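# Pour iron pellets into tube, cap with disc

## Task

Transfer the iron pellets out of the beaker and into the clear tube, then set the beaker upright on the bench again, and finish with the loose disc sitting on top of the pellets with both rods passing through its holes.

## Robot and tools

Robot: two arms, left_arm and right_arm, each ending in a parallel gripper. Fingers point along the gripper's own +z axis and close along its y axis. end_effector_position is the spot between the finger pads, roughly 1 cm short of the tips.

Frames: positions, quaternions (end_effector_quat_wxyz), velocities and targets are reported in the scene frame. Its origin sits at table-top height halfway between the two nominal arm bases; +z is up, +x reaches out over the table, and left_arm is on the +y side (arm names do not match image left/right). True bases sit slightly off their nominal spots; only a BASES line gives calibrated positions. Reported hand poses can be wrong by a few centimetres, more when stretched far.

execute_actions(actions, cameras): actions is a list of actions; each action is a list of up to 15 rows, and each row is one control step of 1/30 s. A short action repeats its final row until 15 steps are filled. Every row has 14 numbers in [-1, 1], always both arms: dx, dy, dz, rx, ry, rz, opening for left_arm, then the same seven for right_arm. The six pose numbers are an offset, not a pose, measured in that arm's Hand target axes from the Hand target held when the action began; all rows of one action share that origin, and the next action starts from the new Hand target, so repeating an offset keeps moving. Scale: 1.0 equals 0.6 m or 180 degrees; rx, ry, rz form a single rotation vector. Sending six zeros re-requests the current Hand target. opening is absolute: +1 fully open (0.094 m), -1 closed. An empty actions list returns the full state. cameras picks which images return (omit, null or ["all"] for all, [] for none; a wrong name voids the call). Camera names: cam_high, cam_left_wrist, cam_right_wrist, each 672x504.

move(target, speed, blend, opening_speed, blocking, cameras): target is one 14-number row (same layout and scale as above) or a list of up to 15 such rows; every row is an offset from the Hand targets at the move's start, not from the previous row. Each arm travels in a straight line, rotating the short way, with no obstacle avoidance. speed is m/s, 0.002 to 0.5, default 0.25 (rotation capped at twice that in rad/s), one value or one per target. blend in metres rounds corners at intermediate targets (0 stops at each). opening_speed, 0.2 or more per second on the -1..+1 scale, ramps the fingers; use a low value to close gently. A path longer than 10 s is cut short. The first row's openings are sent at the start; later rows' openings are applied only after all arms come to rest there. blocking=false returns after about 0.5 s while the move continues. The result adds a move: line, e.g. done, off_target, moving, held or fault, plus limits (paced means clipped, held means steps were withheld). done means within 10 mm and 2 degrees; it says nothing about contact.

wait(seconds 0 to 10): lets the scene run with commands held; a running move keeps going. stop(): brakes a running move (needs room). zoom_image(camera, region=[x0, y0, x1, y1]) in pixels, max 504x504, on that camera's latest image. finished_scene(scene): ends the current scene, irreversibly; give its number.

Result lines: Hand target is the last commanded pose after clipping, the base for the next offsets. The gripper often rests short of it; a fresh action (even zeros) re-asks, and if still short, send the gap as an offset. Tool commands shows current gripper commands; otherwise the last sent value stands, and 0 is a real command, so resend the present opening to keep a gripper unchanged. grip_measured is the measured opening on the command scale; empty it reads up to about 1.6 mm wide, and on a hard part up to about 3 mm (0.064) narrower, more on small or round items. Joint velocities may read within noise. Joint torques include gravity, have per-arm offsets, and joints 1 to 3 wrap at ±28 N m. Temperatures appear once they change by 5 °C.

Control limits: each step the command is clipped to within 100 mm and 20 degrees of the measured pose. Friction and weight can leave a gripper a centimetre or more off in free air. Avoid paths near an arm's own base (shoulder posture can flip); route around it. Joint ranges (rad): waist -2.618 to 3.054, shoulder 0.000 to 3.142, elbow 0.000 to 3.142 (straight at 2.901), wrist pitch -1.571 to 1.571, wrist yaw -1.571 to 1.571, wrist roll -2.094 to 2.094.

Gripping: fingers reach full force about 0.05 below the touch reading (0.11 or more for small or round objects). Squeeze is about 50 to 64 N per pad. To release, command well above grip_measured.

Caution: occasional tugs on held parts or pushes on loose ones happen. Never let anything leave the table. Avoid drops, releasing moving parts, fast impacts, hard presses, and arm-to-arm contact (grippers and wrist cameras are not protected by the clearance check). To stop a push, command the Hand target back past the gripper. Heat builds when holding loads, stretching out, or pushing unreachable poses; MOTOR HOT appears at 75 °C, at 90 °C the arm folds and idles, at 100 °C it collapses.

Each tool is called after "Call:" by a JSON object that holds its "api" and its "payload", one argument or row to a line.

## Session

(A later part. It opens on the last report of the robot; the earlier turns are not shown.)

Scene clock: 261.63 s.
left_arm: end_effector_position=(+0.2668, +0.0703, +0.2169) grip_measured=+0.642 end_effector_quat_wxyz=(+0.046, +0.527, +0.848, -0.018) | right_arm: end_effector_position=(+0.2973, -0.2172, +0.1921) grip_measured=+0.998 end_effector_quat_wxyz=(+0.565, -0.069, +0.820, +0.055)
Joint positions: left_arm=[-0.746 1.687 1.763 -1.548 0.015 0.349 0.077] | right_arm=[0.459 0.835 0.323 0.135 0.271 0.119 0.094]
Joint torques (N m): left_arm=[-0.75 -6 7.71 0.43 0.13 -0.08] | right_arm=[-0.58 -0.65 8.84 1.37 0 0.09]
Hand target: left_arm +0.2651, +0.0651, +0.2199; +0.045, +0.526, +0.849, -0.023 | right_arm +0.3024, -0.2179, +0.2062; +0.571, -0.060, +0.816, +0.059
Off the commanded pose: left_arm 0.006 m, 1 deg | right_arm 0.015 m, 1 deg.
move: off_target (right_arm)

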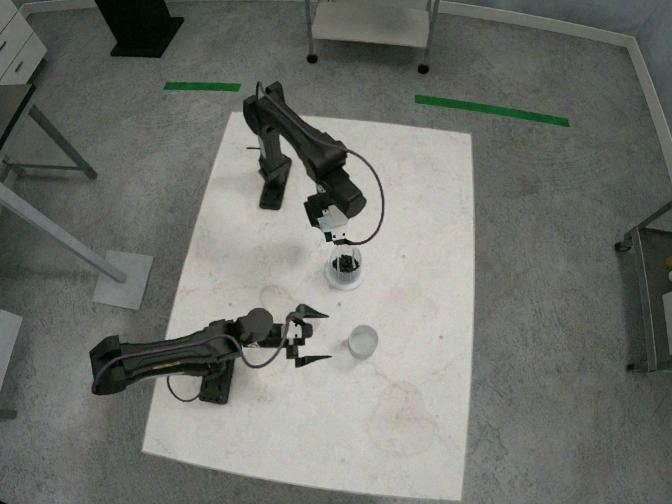

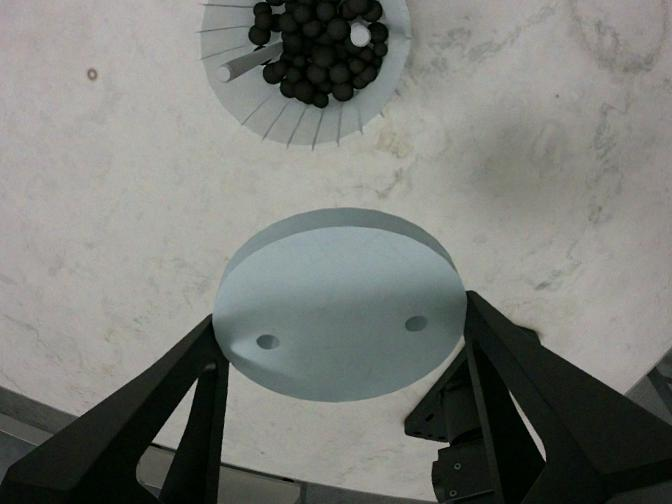

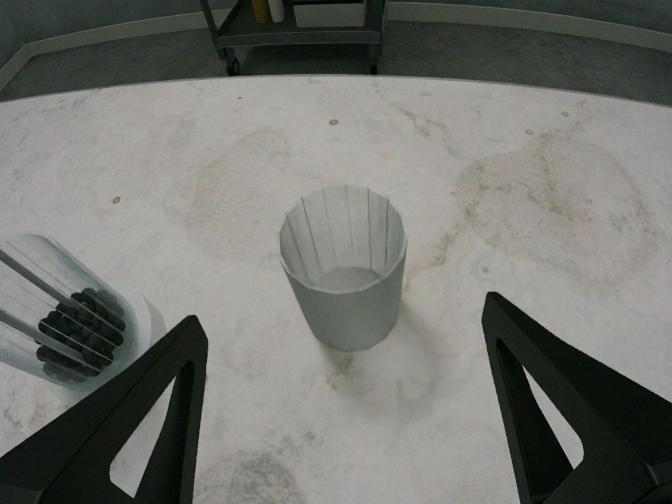

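Call:
{"api": "move", "payload": {
  "target": [0.2495, 0.0918, 0.0592, -0.0105, 0.0614, -0.0141, 0.42, 0, 0, 0, 0, 0, 0, 1],
  "speed": 0.15,
  "cameras": ["cam_left_wrist", "cam_high"]
}}

Scene clock: 265.97 s.
left_arm: end_effector_position=(+0.2470, +0.2193, +0.1636) grip_measured=+0.642 end_effector_quat_wxyz=(-0.053, +0.501, +0.863, +0.035) | right_arm: end_effector_position=(+0.2973, -0.2172, +0.1921) grip_measured=+0.998 end_effector_quat_wxyz=(+0.565, -0.069, +0.820, +0.055)
Joint positions: left_arm=[-0.381 1.459 1.315 -1.524 -0.083 0.65 0.077] | right_arm=[0.459 0.835 0.323 0.135 0.271 0.119 0.094]
Joint torques (N m): left_arm=[0.69 -8.43 5.29 0.35 -0.09 0.05] | right_arm=[-0.61 -0.8 8.7 1.42 0 0.1]
Hand target: left_arm +0.2498, +0.2199, +0.1700; -0.029, +0.506, +0.861, +0.041 | right_arm +0.3024, -0.2179, +0.2062; +0.571, -0.060, +0.816, +0.059
Off the commanded pose: left_arm 0.007 m, 3 deg | right_arm 0.015 m, 1 deg.
move: off_target (left_arm, right_arm)
Images, in order: cam_high, cam_left_wrist.

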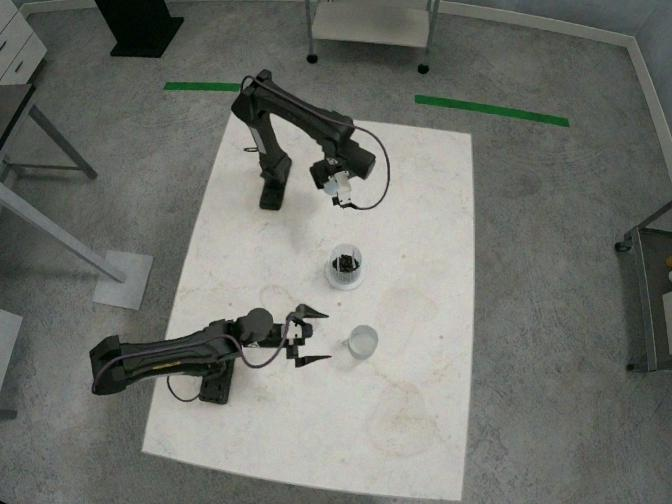

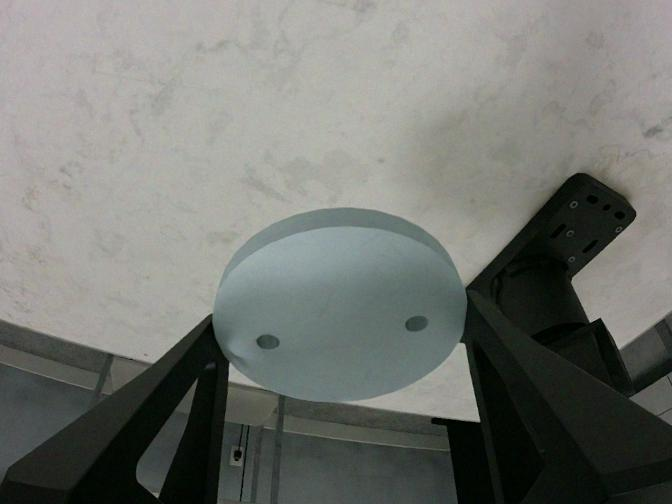

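Call:
{"api": "move", "payload": {
  "target": [-0.0175, -0.0079, 0.1907, 0.0068, -0.0131, 0, 0.42, 0, 0, 0, 0, 0, 0, 1],
  "speed": 0.1,
  "cameras": ["cam_left_wrist"]
}}

Scene clock: 269.23 s.
left_arm: end_effector_position=(+0.2459, +0.2220, +0.0560) grip_measured=+0.642 end_effector_quat_wxyz=(-0.026, +0.504, +0.863, +0.028) | right_arm: end_effector_position=(+0.2973, -0.2172, +0.1921) grip_measured=+0.998 end_effector_quat_wxyz=(+0.565, -0.069, +0.820, +0.055)
Joint positions: left_arm=[-0.355 1.448 0.878 -1.042 -0.063 0.685 0.077] | right_arm=[0.459 0.835 0.323 0.135 0.271 0.119 0.094]
Joint torques (N m): left_arm=[0.68 -4.37 5.14 0.52 0.11 0.11] | right_arm=[-0.65 -0.76 8.58 1.4 -0.01 0.12]
Hand target: left_arm +0.2498, +0.2199, +0.0550; -0.017, +0.506, +0.862, +0.021 | right_arm +0.3024, -0.2179, +0.2062; +0.571, -0.060, +0.816, +0.059
Off the commanded pose: left_arm 0.005 m, 1 deg | right_arm 0.015 m, 1 deg.
move: off_target (right_arm)
Images, in order: cam_left_wrist.

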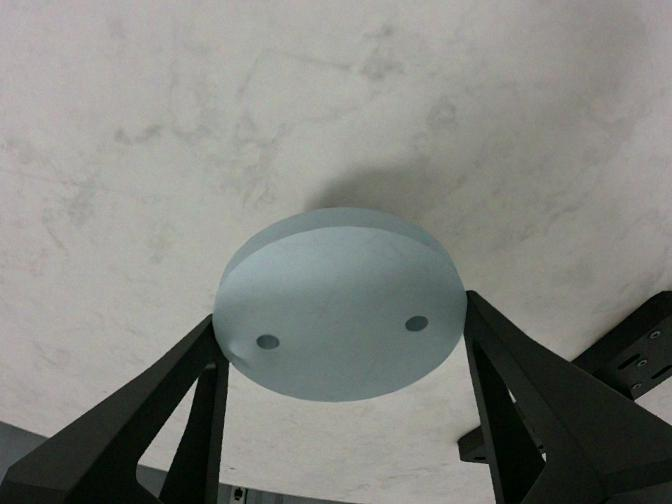

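Call:
{"api": "move", "payload": {
  "target": [-0.0029, -0.0011, 0.0566, 0.0108, 0, 0, 0.42, 0, 0, 0, 0, 0, 0, 1],
  "speed": 0.05,
  "cameras": ["cam_left_wrist"]
}}

Call:
{"api": "zoom_image", "payload": {
  "camera": "cam_left_wrist",
  "region": [180, 170, 500, 430]
}}

Scene clock: 271.27 s.
left_arm: end_effector_position=(+0.2465, +0.2217, +0.0232) grip_measured=+0.642 end_effector_quat_wxyz=(-0.031, +0.504, +0.863, +0.014) | right_arm: end_effector_position=(+0.2973, -0.2172, +0.1921) grip_measured=+0.998 end_effector_quat_wxyz=(+0.565, -0.069, +0.820, +0.055)
Joint positions: left_arm=[-0.335 1.522 0.802 -0.909 -0.038 0.704 0.077] | right_arm=[0.459 0.835 0.323 0.135 0.271 0.119 0.094]
Joint torques (N m): left_arm=[0.68 -4.15 4.72 0.5 0.18 0.12] | right_arm=[-0.62 -0.66 8.68 1.36 -0.03 0.1]
Hand target: left_arm +0.2499, +0.2198, +0.0210; -0.025, +0.506, +0.862, +0.006 | right_arm +0.3024, -0.2179, +0.2062; +0.571, -0.060, +0.816, +0.059
Off the commanded pose: left_arm 0.004 m, 1 deg | right_arm 0.015 m, 1 deg.
move: off_target (right_arm)
Images, in order: cam_left_wrist.

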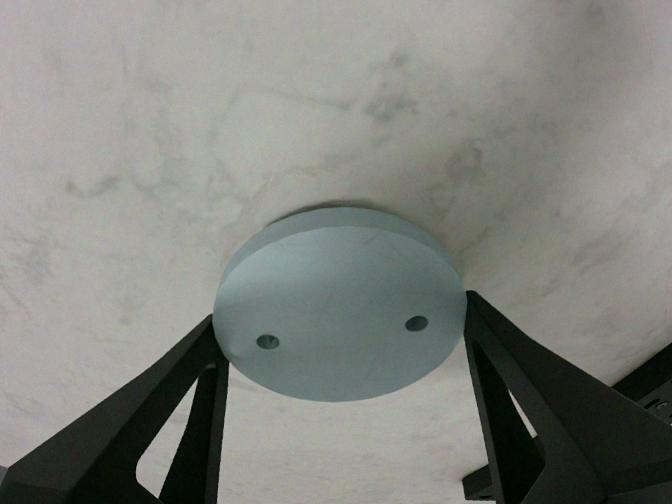

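Scaled by 1.575 from the camera's 672x504 image, which has a finer 960x720 frame.

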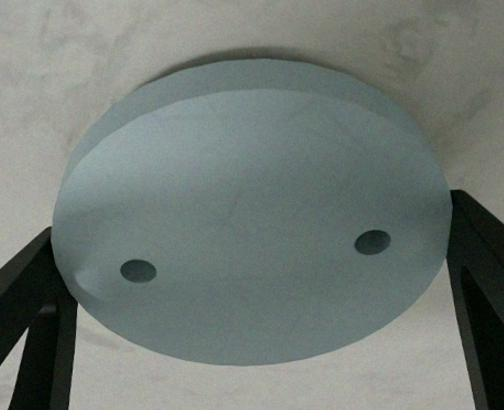

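Call:
{"api": "move", "payload": {
  "target": [-0.0004, -0.0002, 0.0083, 0, 0, 0, 0.42, 0, 0, 0, 0, 0, 0, 1],
  "speed": 0.03,
  "cameras": ["cam_left_wrist"]
}}

Call:
{"api": "zoom_image", "payload": {
  "camera": "cam_left_wrist",
  "region": [180, 170, 500, 430]
}}

Scene clock: 272.73 s.
left_arm: end_effector_position=(+0.2467, +0.2216, +0.0185) grip_measured=+0.642 end_effector_quat_wxyz=(-0.031, +0.504, +0.863, +0.014) | right_arm: end_effector_position=(+0.2973, -0.2172, +0.1921) grip_measured=+0.998 end_effector_quat_wxyz=(+0.565, -0.069, +0.820, +0.055)
Joint positions: left_arm=[-0.335 1.531 0.79 -0.886 -0.038 0.704 0.077] | right_arm=[0.459 0.835 0.323 0.135 0.271 0.119 0.094]
Joint torques (N m): left_arm=[0.55 -4.08 4.85 0.45 0.15 0.09] | right_arm=[-0.61 -0.65 8.73 1.41 -0.03 0.08]
Hand target: left_arm +0.2497, +0.2198, +0.0160; -0.025, +0.506, +0.862, +0.006 | right_arm +0.3024, -0.2179, +0.2062; +0.571, -0.060, +0.816, +0.059
Off the commanded pose: left_arm 0.004 m, 1 deg | right_arm 0.015 m, 1 deg.
move: off_target (right_arm)
Images, in order: cam_left_wrist.

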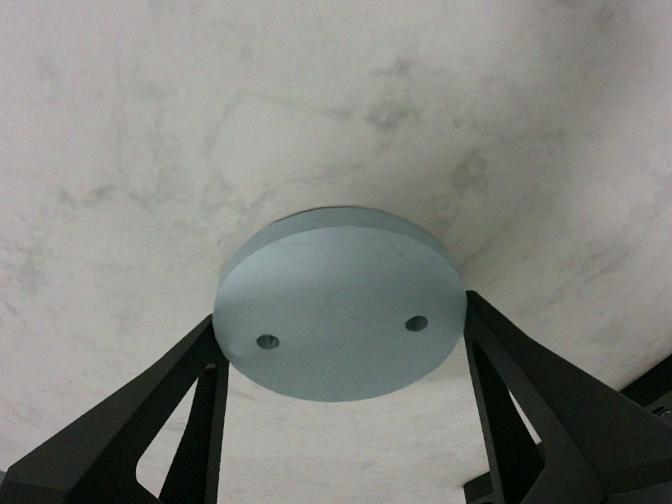

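Scaled by 1.575 from the camera's 672x504 image, which has a finer 960x720 frame.

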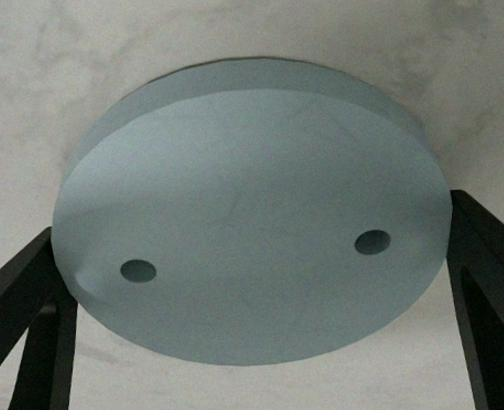

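Call:
{"api": "move", "payload": {
  "target": [-0.0003, -0.0001, 0.005, 0, 0, 0, 0.42, 0, 0, 0, 0, 0, 0, 1],
  "speed": 0.02,
  "cameras": ["cam_left_wrist"]
}}

Call:
{"api": "zoom_image", "payload": {
  "camera": "cam_left_wrist",
  "region": [180, 170, 500, 430]
}}

Scene clock: 274.30 s.
left_arm: end_effector_position=(+0.2473, +0.2215, +0.0174) grip_measured=+0.642 end_effector_quat_wxyz=(-0.028, +0.503, +0.864, +0.014) | right_arm: end_effector_position=(+0.2973, -0.2172, +0.1921) grip_measured=+0.998 end_effector_quat_wxyz=(+0.565, -0.069, +0.820, +0.055)
Joint positions: left_arm=[-0.333 1.531 0.786 -0.876 -0.037 0.704 0.077] | right_arm=[0.459 0.835 0.323 0.135 0.271 0.119 0.094]
Joint torques (N m): left_arm=[0.42 -3.45 4.7 0.47 0.03 0.07] | right_arm=[-0.57 -0.73 8.84 1.39 -0.03 0.1]
Hand target: left_arm +0.2496, +0.2197, +0.0130; -0.025, +0.506, +0.862, +0.006 | right_arm +0.3024, -0.2179, +0.2062; +0.571, -0.060, +0.816, +0.059
Off the commanded pose: left_arm 0.005 m, 1 deg | right_arm 0.015 m, 1 deg.
move: off_target (right_arm)
Images, in order: cam_left_wrist.

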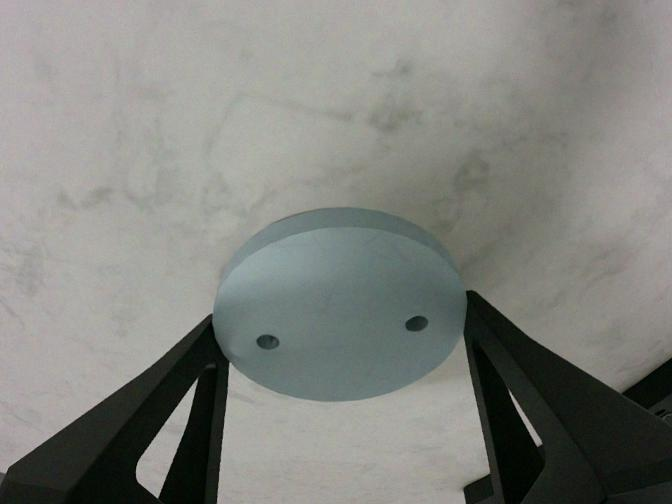

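Scaled by 1.575 from the camera's 672x504 image, which has a finer 960x720 frame.

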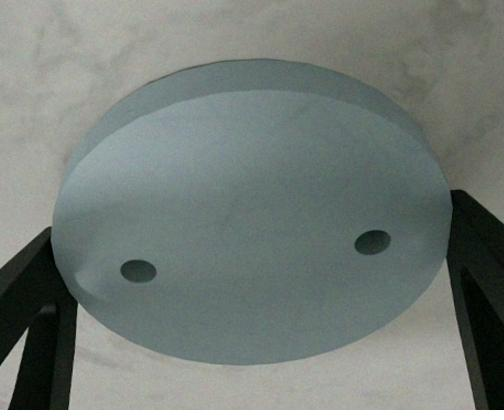

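Call:
{"api": "move", "payload": {
  "target": [0, 0, 0, 0, 0, 0, 1, 0, 0, 0, 0, 0, 0, 1],
  "opening_speed": 0.4,
  "cameras": ["cam_left_wrist"]
}}

Call:
{"api": "zoom_image", "payload": {
  "camera": "cam_left_wrist",
  "region": [180, 170, 510, 430]
}}

Scene clock: 277.17 s.
left_arm: end_effector_position=(+0.2478, +0.2210, +0.0164) grip_measured=+0.998 end_effector_quat_wxyz=(-0.028, +0.503, +0.864, +0.013) | right_arm: end_effector_position=(+0.2973, -0.2172, +0.1921) grip_measured=+0.998 end_effector_quat_wxyz=(+0.565, -0.069, +0.820, +0.055)
Joint positions: left_arm=[-0.333 1.536 0.786 -0.872 -0.035 0.704 0.094] | right_arm=[0.459 0.835 0.323 0.135 0.271 0.119 0.094]
Joint torques (N m): left_arm=[0.53 -4.3 4.67 0.48 0.11 0.07] | right_arm=[-0.64 -0.68 8.73 1.37 0 0.12]
Hand target: left_arm +0.2496, +0.2197, +0.0130; -0.025, +0.506, +0.862, +0.006 | right_arm +0.3024, -0.2179, +0.2062; +0.571, -0.060, +0.816, +0.059
Off the commanded pose: left_arm 0.004 m, 1 deg | right_arm 0.015 m, 1 deg.
move: off_target (right_arm)
Images, in order: cam_left_wrist.

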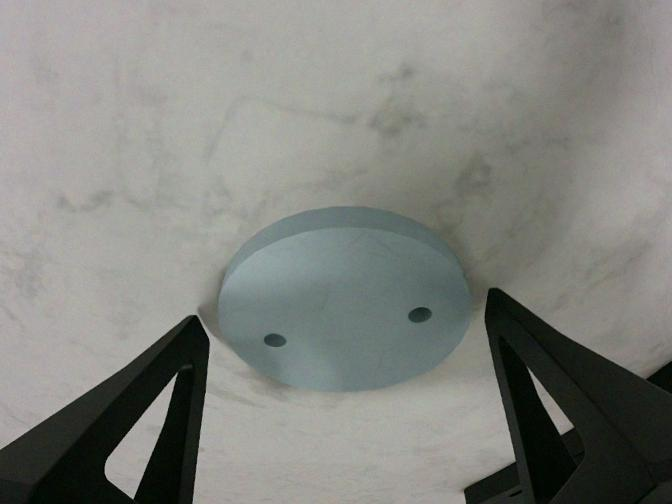

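Scaled by 1.527 from the camera's 672x504 image, which has a finer 960x720 frame.

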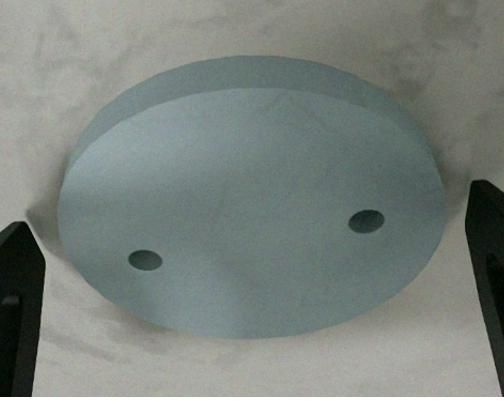

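Call:
{"api": "move", "payload": {
  "target": [0.0067, 0, -0.008, 0, -0.1111, 0, 1, 0, 0, 0, 0, 0, 0, 1],
  "speed": 0.1,
  "cameras": ["cam_left_wrist"]
}}

Call:
{"api": "zoom_image", "payload": {
  "camera": "cam_left_wrist",
  "region": [170, 170, 520, 430]
}}

Scene clock: 283.57 s.
left_arm: end_effector_position=(+0.2444, +0.2253, +0.0150) grip_measured=+0.998 end_effector_quat_wxyz=(+0.106, +0.496, +0.858, -0.078) | right_arm: end_effector_position=(+0.2973, -0.2172, +0.1921) grip_measured=+0.998 end_effector_quat_wxyz=(+0.565, -0.069, +0.820, +0.055)
Joint positions: left_arm=[-0.101 1.33 0.578 -0.683 0.227 0.915 0.094] | right_arm=[0.459 0.835 0.323 0.135 0.271 0.119 0.094]
Joint torques (N m): left_arm=[0.62 -5.11 4.26 0.86 0.35 0.11] | right_arm=[-0.57 -0.59 8.7 1.36 -0.02 0.06]
Hand target: left_arm +0.2478, +0.2230, +0.0180; +0.125, +0.499, +0.854, -0.081 | right_arm +0.3024, -0.2179, +0.2062; +0.571, -0.060, +0.816, +0.059
Off the commanded pose: left_arm 0.005 m, 2 deg | right_arm 0.015 m, 1 deg.
move: off_target (right_arm)
Images, in order: cam_left_wrist.

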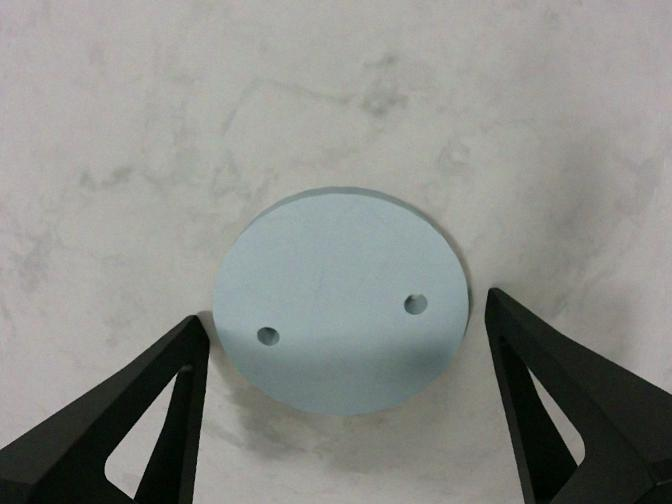

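Scaled by 1.440 from the camera's 672x504 image, which has a finer 960x720 frame.

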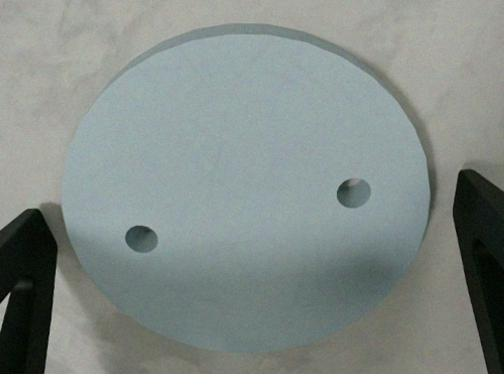

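Call:
{"api": "move", "payload": {
  "target": [-0.0092, 0.0023, 0.002, -0.0107, -0.0012, -0.0396, 1, 0, 0, 0, 0, 0, 0, 1],
  "speed": 0.05,
  "cameras": ["cam_left_wrist"]
}}

Call:
{"api": "zoom_image", "payload": {
  "camera": "cam_left_wrist",
  "region": [170, 170, 520, 430]
}}

Scene clock: 288.07 s.
left_arm: end_effector_position=(+0.2479, +0.2210, +0.0156) grip_measured=+0.998 end_effector_quat_wxyz=(+0.114, +0.447, +0.884, -0.079) | right_arm: end_effector_position=(+0.2973, -0.2172, +0.1921) grip_measured=+0.998 end_effector_quat_wxyz=(+0.565, -0.069, +0.820, +0.055)
Joint positions: left_arm=[-0.123 1.318 0.568 -0.652 0.223 0.777 0.094] | right_arm=[0.459 0.835 0.323 0.135 0.271 0.119 0.094]
Joint torques (N m): left_arm=[-0.76 -5.12 4.6 0.91 0.13 -0.11] | right_arm=[-0.64 -0.79 8.69 1.39 -0.01 0.09]
Hand target: left_arm +0.2518, +0.2188, +0.0185; +0.130, +0.443, +0.884, -0.076 | right_arm +0.3024, -0.2179, +0.2062; +0.571, -0.060, +0.816, +0.059
Off the commanded pose: left_arm 0.005 m, 2 deg | right_arm 0.015 m, 1 deg.
move: off_target (right_arm)
Images, in order: cam_left_wrist.

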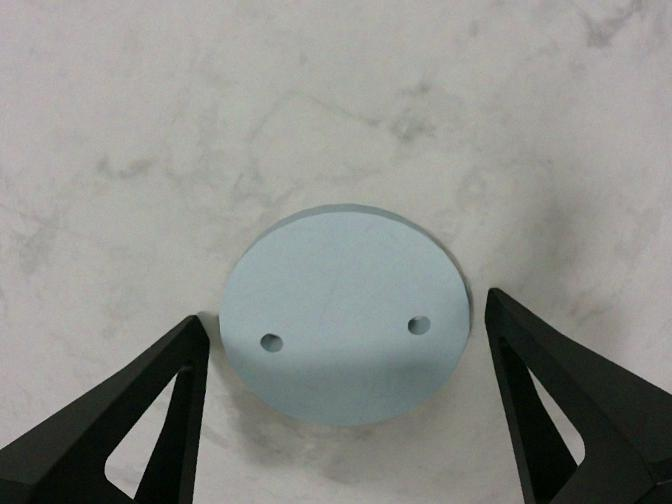

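Scaled by 1.440 from the camera's 672x504 image, which has a finer 960x720 frame.

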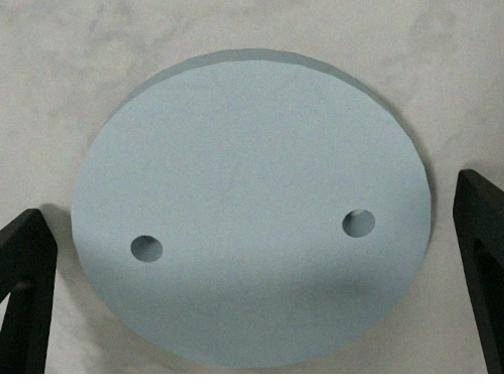

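Call:
{"api": "move", "payload": {
  "target": [0, 0, 0, 0, 0, 0, 0.58, 0, 0, 0, 0, 0, 0, 1],
  "opening_speed": 0.2,
  "cameras": ["cam_left_wrist"]
}}

Call:
{"api": "move", "payload": {
  "target": [0, 0, 0, 0, 0, 0, 0.42, 0, 0, 0, 0, 0, 0, 1],
  "opening_speed": 0.3,
  "cameras": ["cam_left_wrist"]
}}

Call:
{"api": "zoom_image", "payload": {
  "camera": "cam_left_wrist",
  "region": [170, 170, 520, 430]
}}

Scene clock: 291.43 s.
left_arm: end_effector_position=(+0.2494, +0.2224, +0.0150) grip_measured=+0.642 end_effector_quat_wxyz=(+0.117, +0.444, +0.885, -0.076) | right_arm: end_effector_position=(+0.2973, -0.2172, +0.1921) grip_measured=+0.998 end_effector_quat_wxyz=(+0.565, -0.069, +0.820, +0.055)
Joint positions: left_arm=[-0.118 1.318 0.565 -0.643 0.22 0.776 0.077] | right_arm=[0.459 0.835 0.323 0.135 0.271 0.119 0.094]
Joint torques (N m): left_arm=[-0.85 -5.38 4.6 0.8 0.21 -0.08] | right_arm=[-0.59 -0.75 8.73 1.4 -0.02 0.09]
Hand target: left_arm +0.2518, +0.2188, +0.0185; +0.130, +0.443, +0.884, -0.076 | right_arm +0.3024, -0.2179, +0.2062; +0.571, -0.060, +0.816, +0.059
Off the commanded pose: left_arm 0.006 m, 2 deg | right_arm 0.015 m, 1 deg.
move: off_target (right_arm)
Images, in order: cam_left_wrist.

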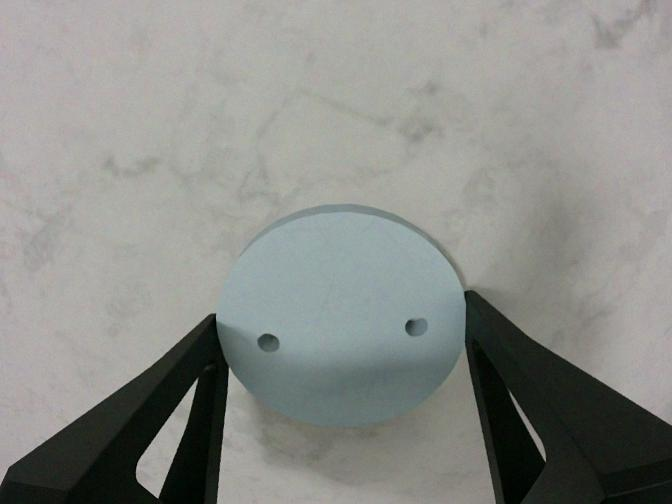

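Scene clock: 292.47 s.
left_arm: end_effector_position=(+0.2494, +0.2224, +0.0150) grip_measured=+0.642 end_effector_quat_wxyz=(+0.117, +0.444, +0.885, -0.076) | right_arm: end_effector_position=(+0.2973, -0.2172, +0.1921) grip_measured=+0.998 end_effector_quat_wxyz=(+0.565, -0.069, +0.820, +0.055)
Joint positions: left_arm=[-0.118 1.318 0.565 -0.643 0.22 0.776 0.077] | right_arm=[0.459 0.835 0.323 0.135 0.271 0.119 0.094]
Joint torques (N m): left_arm=[-0.84 -5.26 4.72 0.78 0.17 -0.11] | right_arm=[-0.7 -0.69 8.65 1.35 -0.03 0.1]
Hand target: left_arm +0.2518, +0.2188, +0.0185; +0.130, +0.443, +0.884, -0.076 | right_arm +0.3024, -0.2179, +0.2062; +0.571, -0.060, +0.816, +0.059
Off the commanded pose: left_arm 0.006 m, 2 deg | right_arm 0.015 m, 1 deg.
move: off_target (right_arm)
Images, in order: cam_left_wrist.

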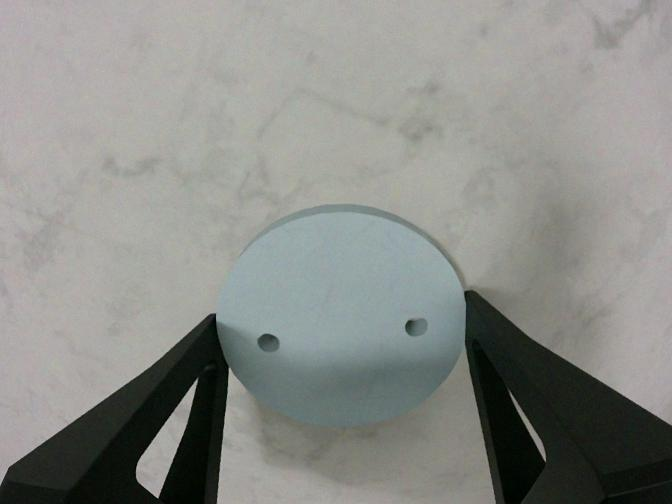

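Scaled by 1.440 from the camera's 672x504 image, which has a finer 960x720 frame.

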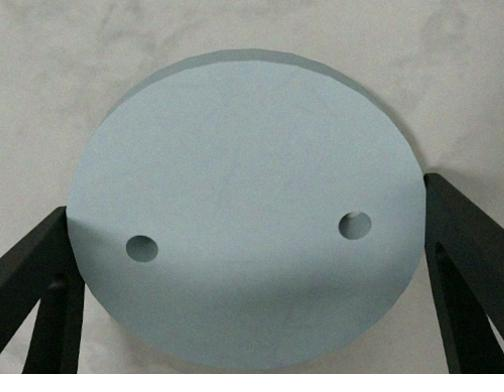

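Call:
{"api": "move", "payload": {
  "target": [
    [-0.0916, -0.0059, -0.2946, 0, 0, 0, 0.42, 0, 0, 0, 0, 0, 0, 1],
    [-0.3242, -0.1675, -0.2188, 0.0116, 0.0007, 0.0372, 0.42, 0, 0, 0, 0, 0, 0, 1]
  ],
  "speed": [0.1, 0.12],
  "blend": 0.02
}}

Scene clock: 298.07 s.
left_arm: end_effector_position=(+0.2528, +0.0527, +0.1948) grip_measured=+0.641 end_effector_quat_wxyz=(+0.103, +0.503, +0.855, -0.077) | right_arm: end_effector_position=(+0.2973, -0.2172, +0.1921) grip_measured=+0.998 end_effector_quat_wxyz=(+0.565, -0.069, +0.820, +0.055)
Joint positions: left_arm=[-0.772 1.537 1.488 -1.283 0.095 0.264 0.077] | right_arm=[0.459 0.835 0.323 0.135 0.271 0.119 0.094]
Joint torques (N m): left_arm=[-0.64 -5.33 8.44 1.06 0.02 -0.1] | right_arm=[-0.75 -0.61 8.65 1.41 -0.04 0.12]
Hand target: left_arm +0.2615, +0.0430, +0.2033; +0.125, +0.496, +0.855, -0.084 | right_arm +0.3024, -0.2179, +0.2062; +0.571, -0.060, +0.816, +0.059
Off the commanded pose: left_arm 0.016 m, 3 deg | right_arm 0.015 m, 1 deg.
move: off_target (left_arm, right_arm)

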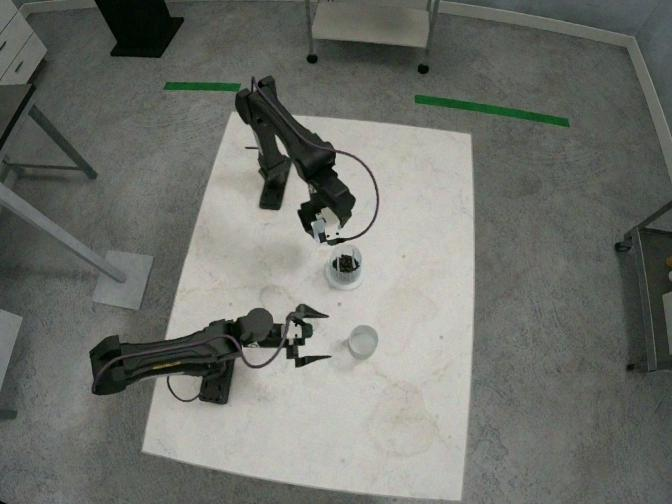

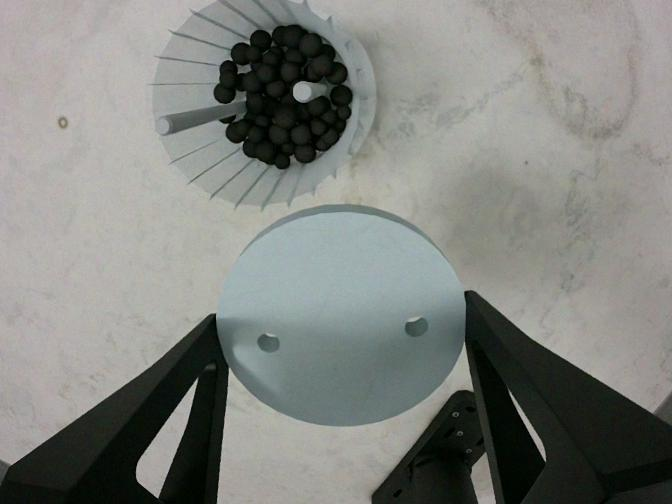

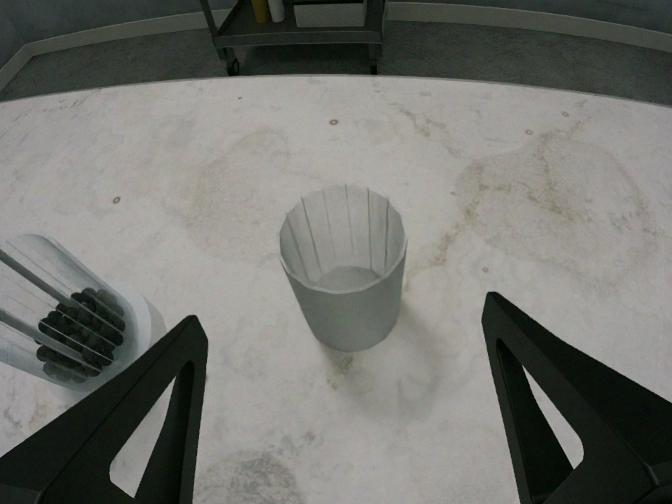

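Call:
{"api": "zoom_image", "payload": {
  "camera": "cam_left_wrist",
  "region": [140, 60, 370, 220]
}}

Call:
{"api": "zoom_image", "payload": {
  "camera": "cam_left_wrist",
  "region": [200, 190, 480, 440]
}}

Scaled by 2.191 from the camera's 672x504 image, which has a finer 960x720 frame.

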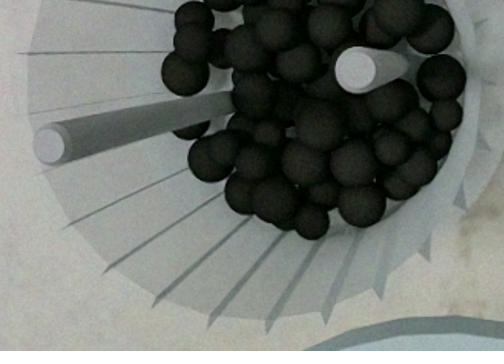

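Scaled by 1.800 from the camera's 672x504 image, which has a finer 960x720 frame.

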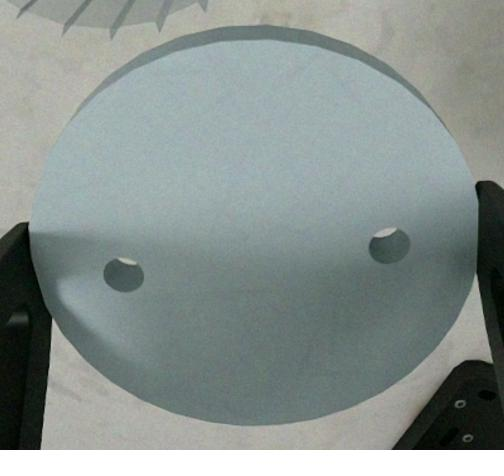

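Call:
{"api": "move", "payload": {
  "target": [-0.0262, 0.0462, 0.0018, -0.0078, -0.0005, -0.0249, 0.42, 0, 0, 0, 0, 0, 0, 1],
  "speed": 0.08,
  "cameras": ["cam_left_wrist", "cam_high"]
}}

Call:
{"api": "zoom_image", "payload": {
  "camera": "cam_left_wrist",
  "region": [140, 60, 420, 260]
}}

Call:
{"api": "zoom_image", "payload": {
  "camera": "cam_left_wrist",
  "region": [200, 190, 480, 440]
}}

Scene clock: 304.13 s.
left_arm: end_effector_position=(+0.2851, +0.0500, +0.1993) grip_measured=+0.641 end_effector_quat_wxyz=(+0.112, +0.469, +0.873, -0.073) | right_arm: end_effector_position=(+0.2973, -0.2172, +0.1921) grip_measured=+0.998 end_effector_quat_wxyz=(+0.565, -0.069, +0.820, +0.055)
Joint positions: left_arm=[-0.713 1.618 1.585 -1.283 0.089 0.244 0.077] | right_arm=[0.459 0.835 0.323 0.135 0.271 0.119 0.094]
Joint torques (N m): left_arm=[0.34 -6 8.32 0.98 0.02 -0.08] | right_arm=[-0.62 -0.58 8.64 1.39 -0.01 0.11]
Hand target: left_arm +0.2933, +0.0434, +0.2064; +0.128, +0.461, +0.875, -0.078 | right_arm +0.3024, -0.2179, +0.2062; +0.571, -0.060, +0.816, +0.059
Off the commanded pose: left_arm 0.013 m, 2 deg | right_arm 0.015 m, 1 deg.
move: off_target (left_arm, right_arm)
Images, in order: cam_high, cam_left_wrist.

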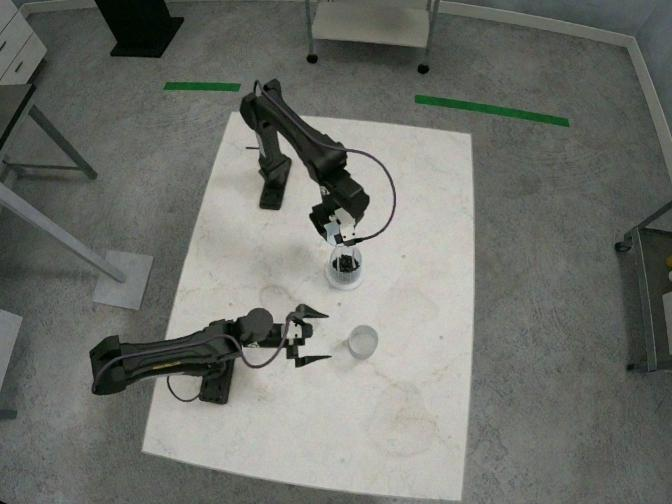

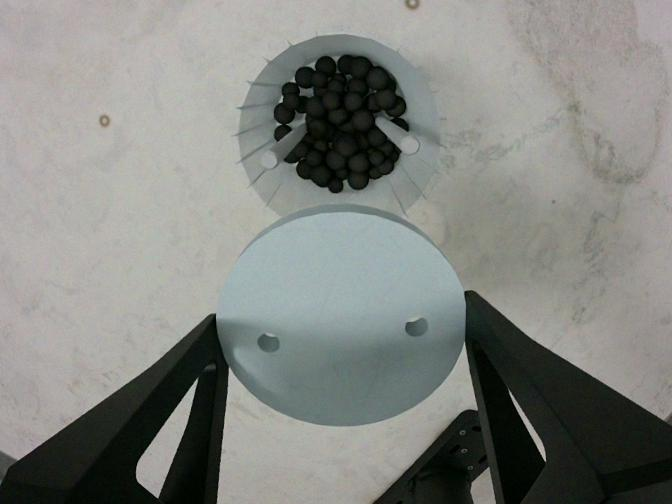

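Scaled by 1.800 from the camera's 672x504 image, which has a finer 960x720 frame.

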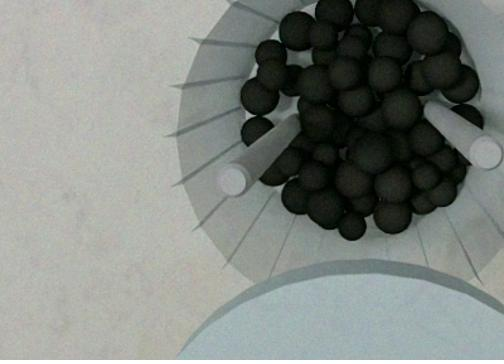

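Scaled by 1.800 from the camera's 672x504 image, which has a finer 960x720 frame.

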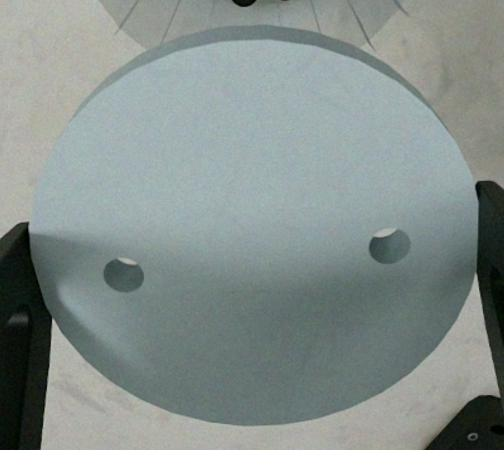

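Call:
{"api": "move", "payload": {
  "target": [0, 0, 0, 0, 0, 0, 0.42, 0.0755, 0.1157, -0.071, -0.2798, -0.0471, -0.0832, 1],
  "speed": 0.12
}}

Scene clock: 316.27 s.
left_arm: end_effector_position=(+0.2851, +0.0500, +0.1993) grip_measured=+0.641 end_effector_quat_wxyz=(+0.112, +0.468, +0.874, -0.073) | right_arm: end_effector_position=(+0.2353, -0.1571, +0.1736) grip_measured=+0.998 end_effector_quat_wxyz=(+0.536, -0.383, +0.673, +0.337)
Joint positions: left_arm=[-0.713 1.618 1.585 -1.283 0.089 0.242 0.077] | right_arm=[0.018 1.009 0.175 0.448 -1.013 -0.289 0.094]
Joint torques (N m): left_arm=[0.36 -5.98 8.38 1.06 0.05 -0.13] | right_arm=[-0.61 -1.1 4.48 1.65 -0.36 -0.11]
Hand target: left_arm +0.2933, +0.0434, +0.2064; +0.128, +0.461, +0.875, -0.078 | right_arm +0.2361, -0.1579, +0.1800; +0.551, -0.395, +0.657, +0.331
Off the commanded pose: left_arm 0.013 m, 2 deg | right_arm 0.007 m, 3 deg.
move: off_target (left_arm, right_arm)

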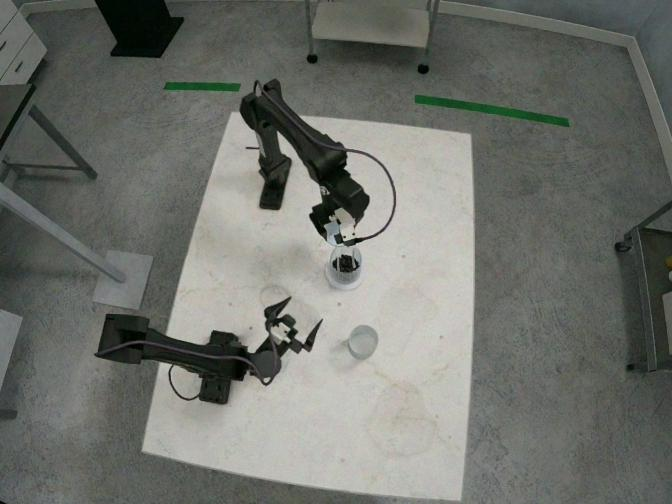

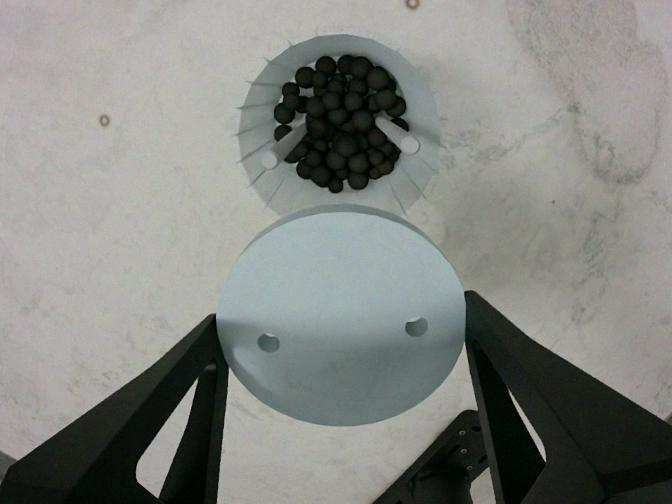

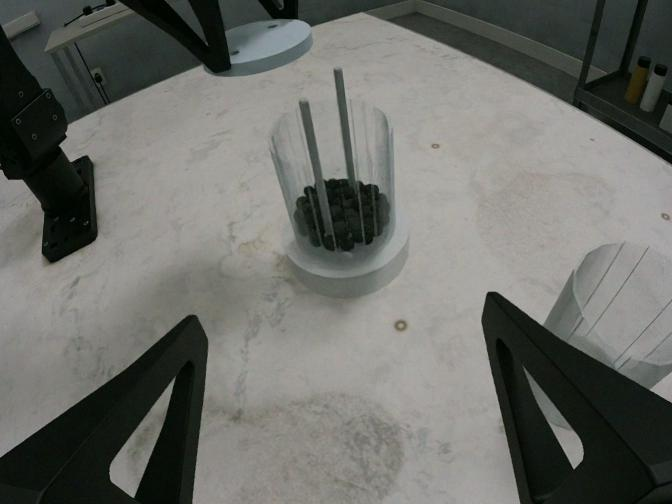

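Call:
{"api": "zoom_image", "payload": {
  "camera": "cam_right_wrist",
  "region": [180, 0, 430, 310]
}}

Call:
{"api": "zoom_image", "payload": {
  "camera": "cam_right_wrist",
  "region": [190, 0, 370, 130]
}}

Scaled by 1.626 from the camera's 672x504 image, which has a finer 960x720 frame.

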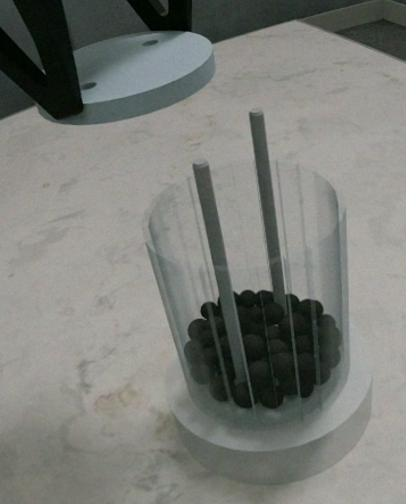

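Scaled by 2.800 from the camera's 672x504 image, which has a finer 960x720 frame.

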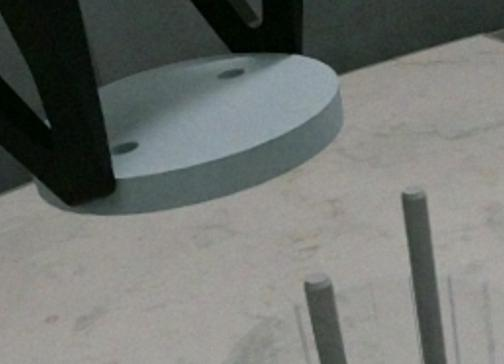

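Call:
{"api": "move", "payload": {
  "target": [-0.0733, 0.0008, 0.0227, 0, 0, 0, 0.42, 0, 0, 0, 0, 0, 0, 1],
  "speed": 0.06
}}

Call:
{"api": "zoom_image", "payload": {
  "camera": "cam_right_wrist",
  "region": [220, 0, 420, 200]
}}

Call:
{"api": "zoom_image", "payload": {
  "camera": "cam_left_wrist",
  "region": [200, 150, 480, 440]
}}

Scene clock: 322.63 s.
left_arm: end_effector_position=(+0.3182, +0.0101, +0.2030) grip_measured=+0.641 end_effector_quat_wxyz=(+0.127, +0.465, +0.873, -0.077) | right_arm: end_effector_position=(+0.2353, -0.1571, +0.1736) grip_measured=+0.998 end_effector_quat_wxyz=(+0.536, -0.383, +0.673, +0.337)
Joint positions: left_arm=[-0.736 1.793 1.792 -1.283 0.081 0.214 0.077] | right_arm=[0.018 1.009 0.175 0.448 -1.013 -0.289 0.094]
Joint torques (N m): left_arm=[-0.76 -7.41 8.43 0.8 -0.04 -0.07] | right_arm=[-0.62 -1.05 4.4 1.67 -0.33 -0.11]
Hand target: left_arm +0.3196, +0.0056, +0.2064; +0.128, +0.461, +0.875, -0.078 | right_arm +0.2361, -0.1579, +0.1800; +0.551, -0.395, +0.657, +0.331
Off the commanded pose: left_arm 0.006 m, 1 deg | right_arm 0.007 m, 3 deg.
move: off_target (right_arm)

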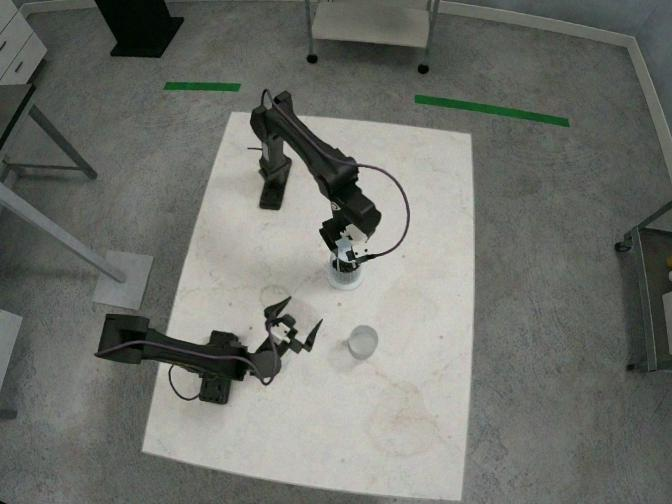

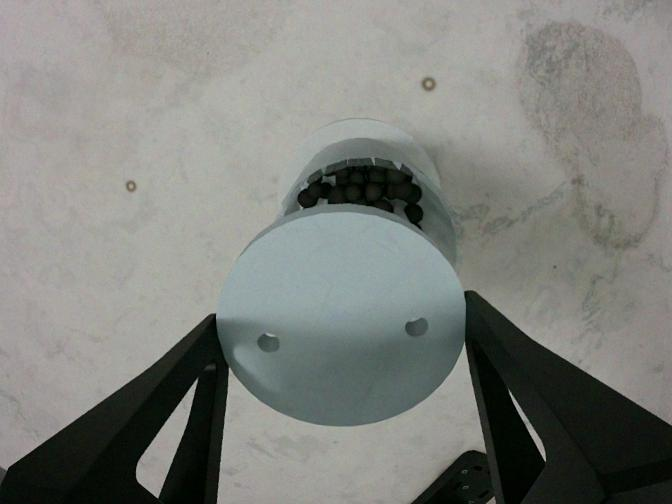

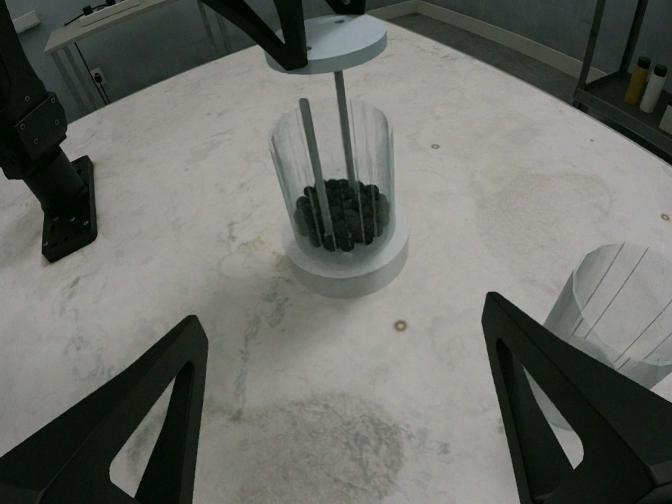

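Scaled by 2.520 from the camera's 672x504 image, which has a finer 960x720 frame.

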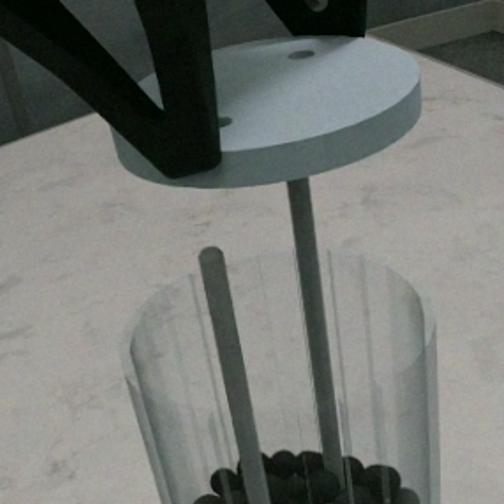

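Scaled by 1.738 from the camera's 672x504 image, which has a finer 960x720 frame.

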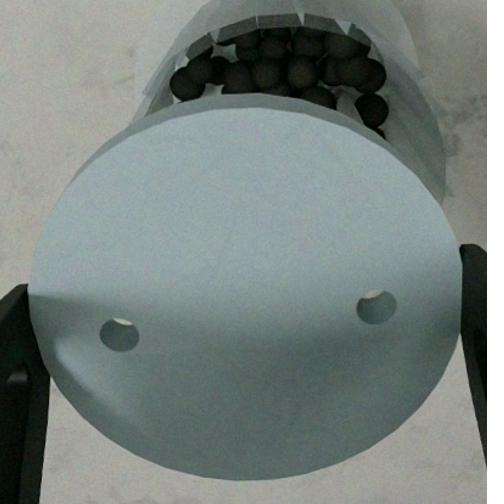

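Call:
{"api": "zoom_image", "payload": {
  "camera": "cam_right_wrist",
  "region": [255, 0, 395, 110]
}}

Scaled by 3.600 from the camera's 672x504 image, which has a finer 960x720 frame.

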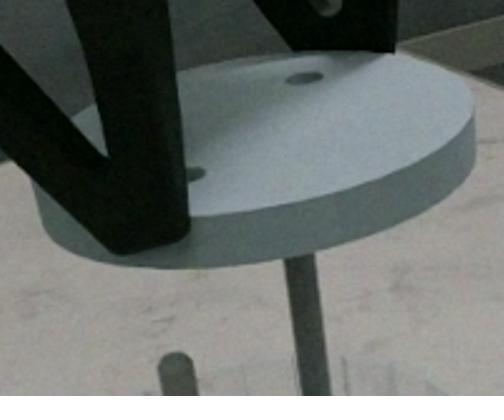

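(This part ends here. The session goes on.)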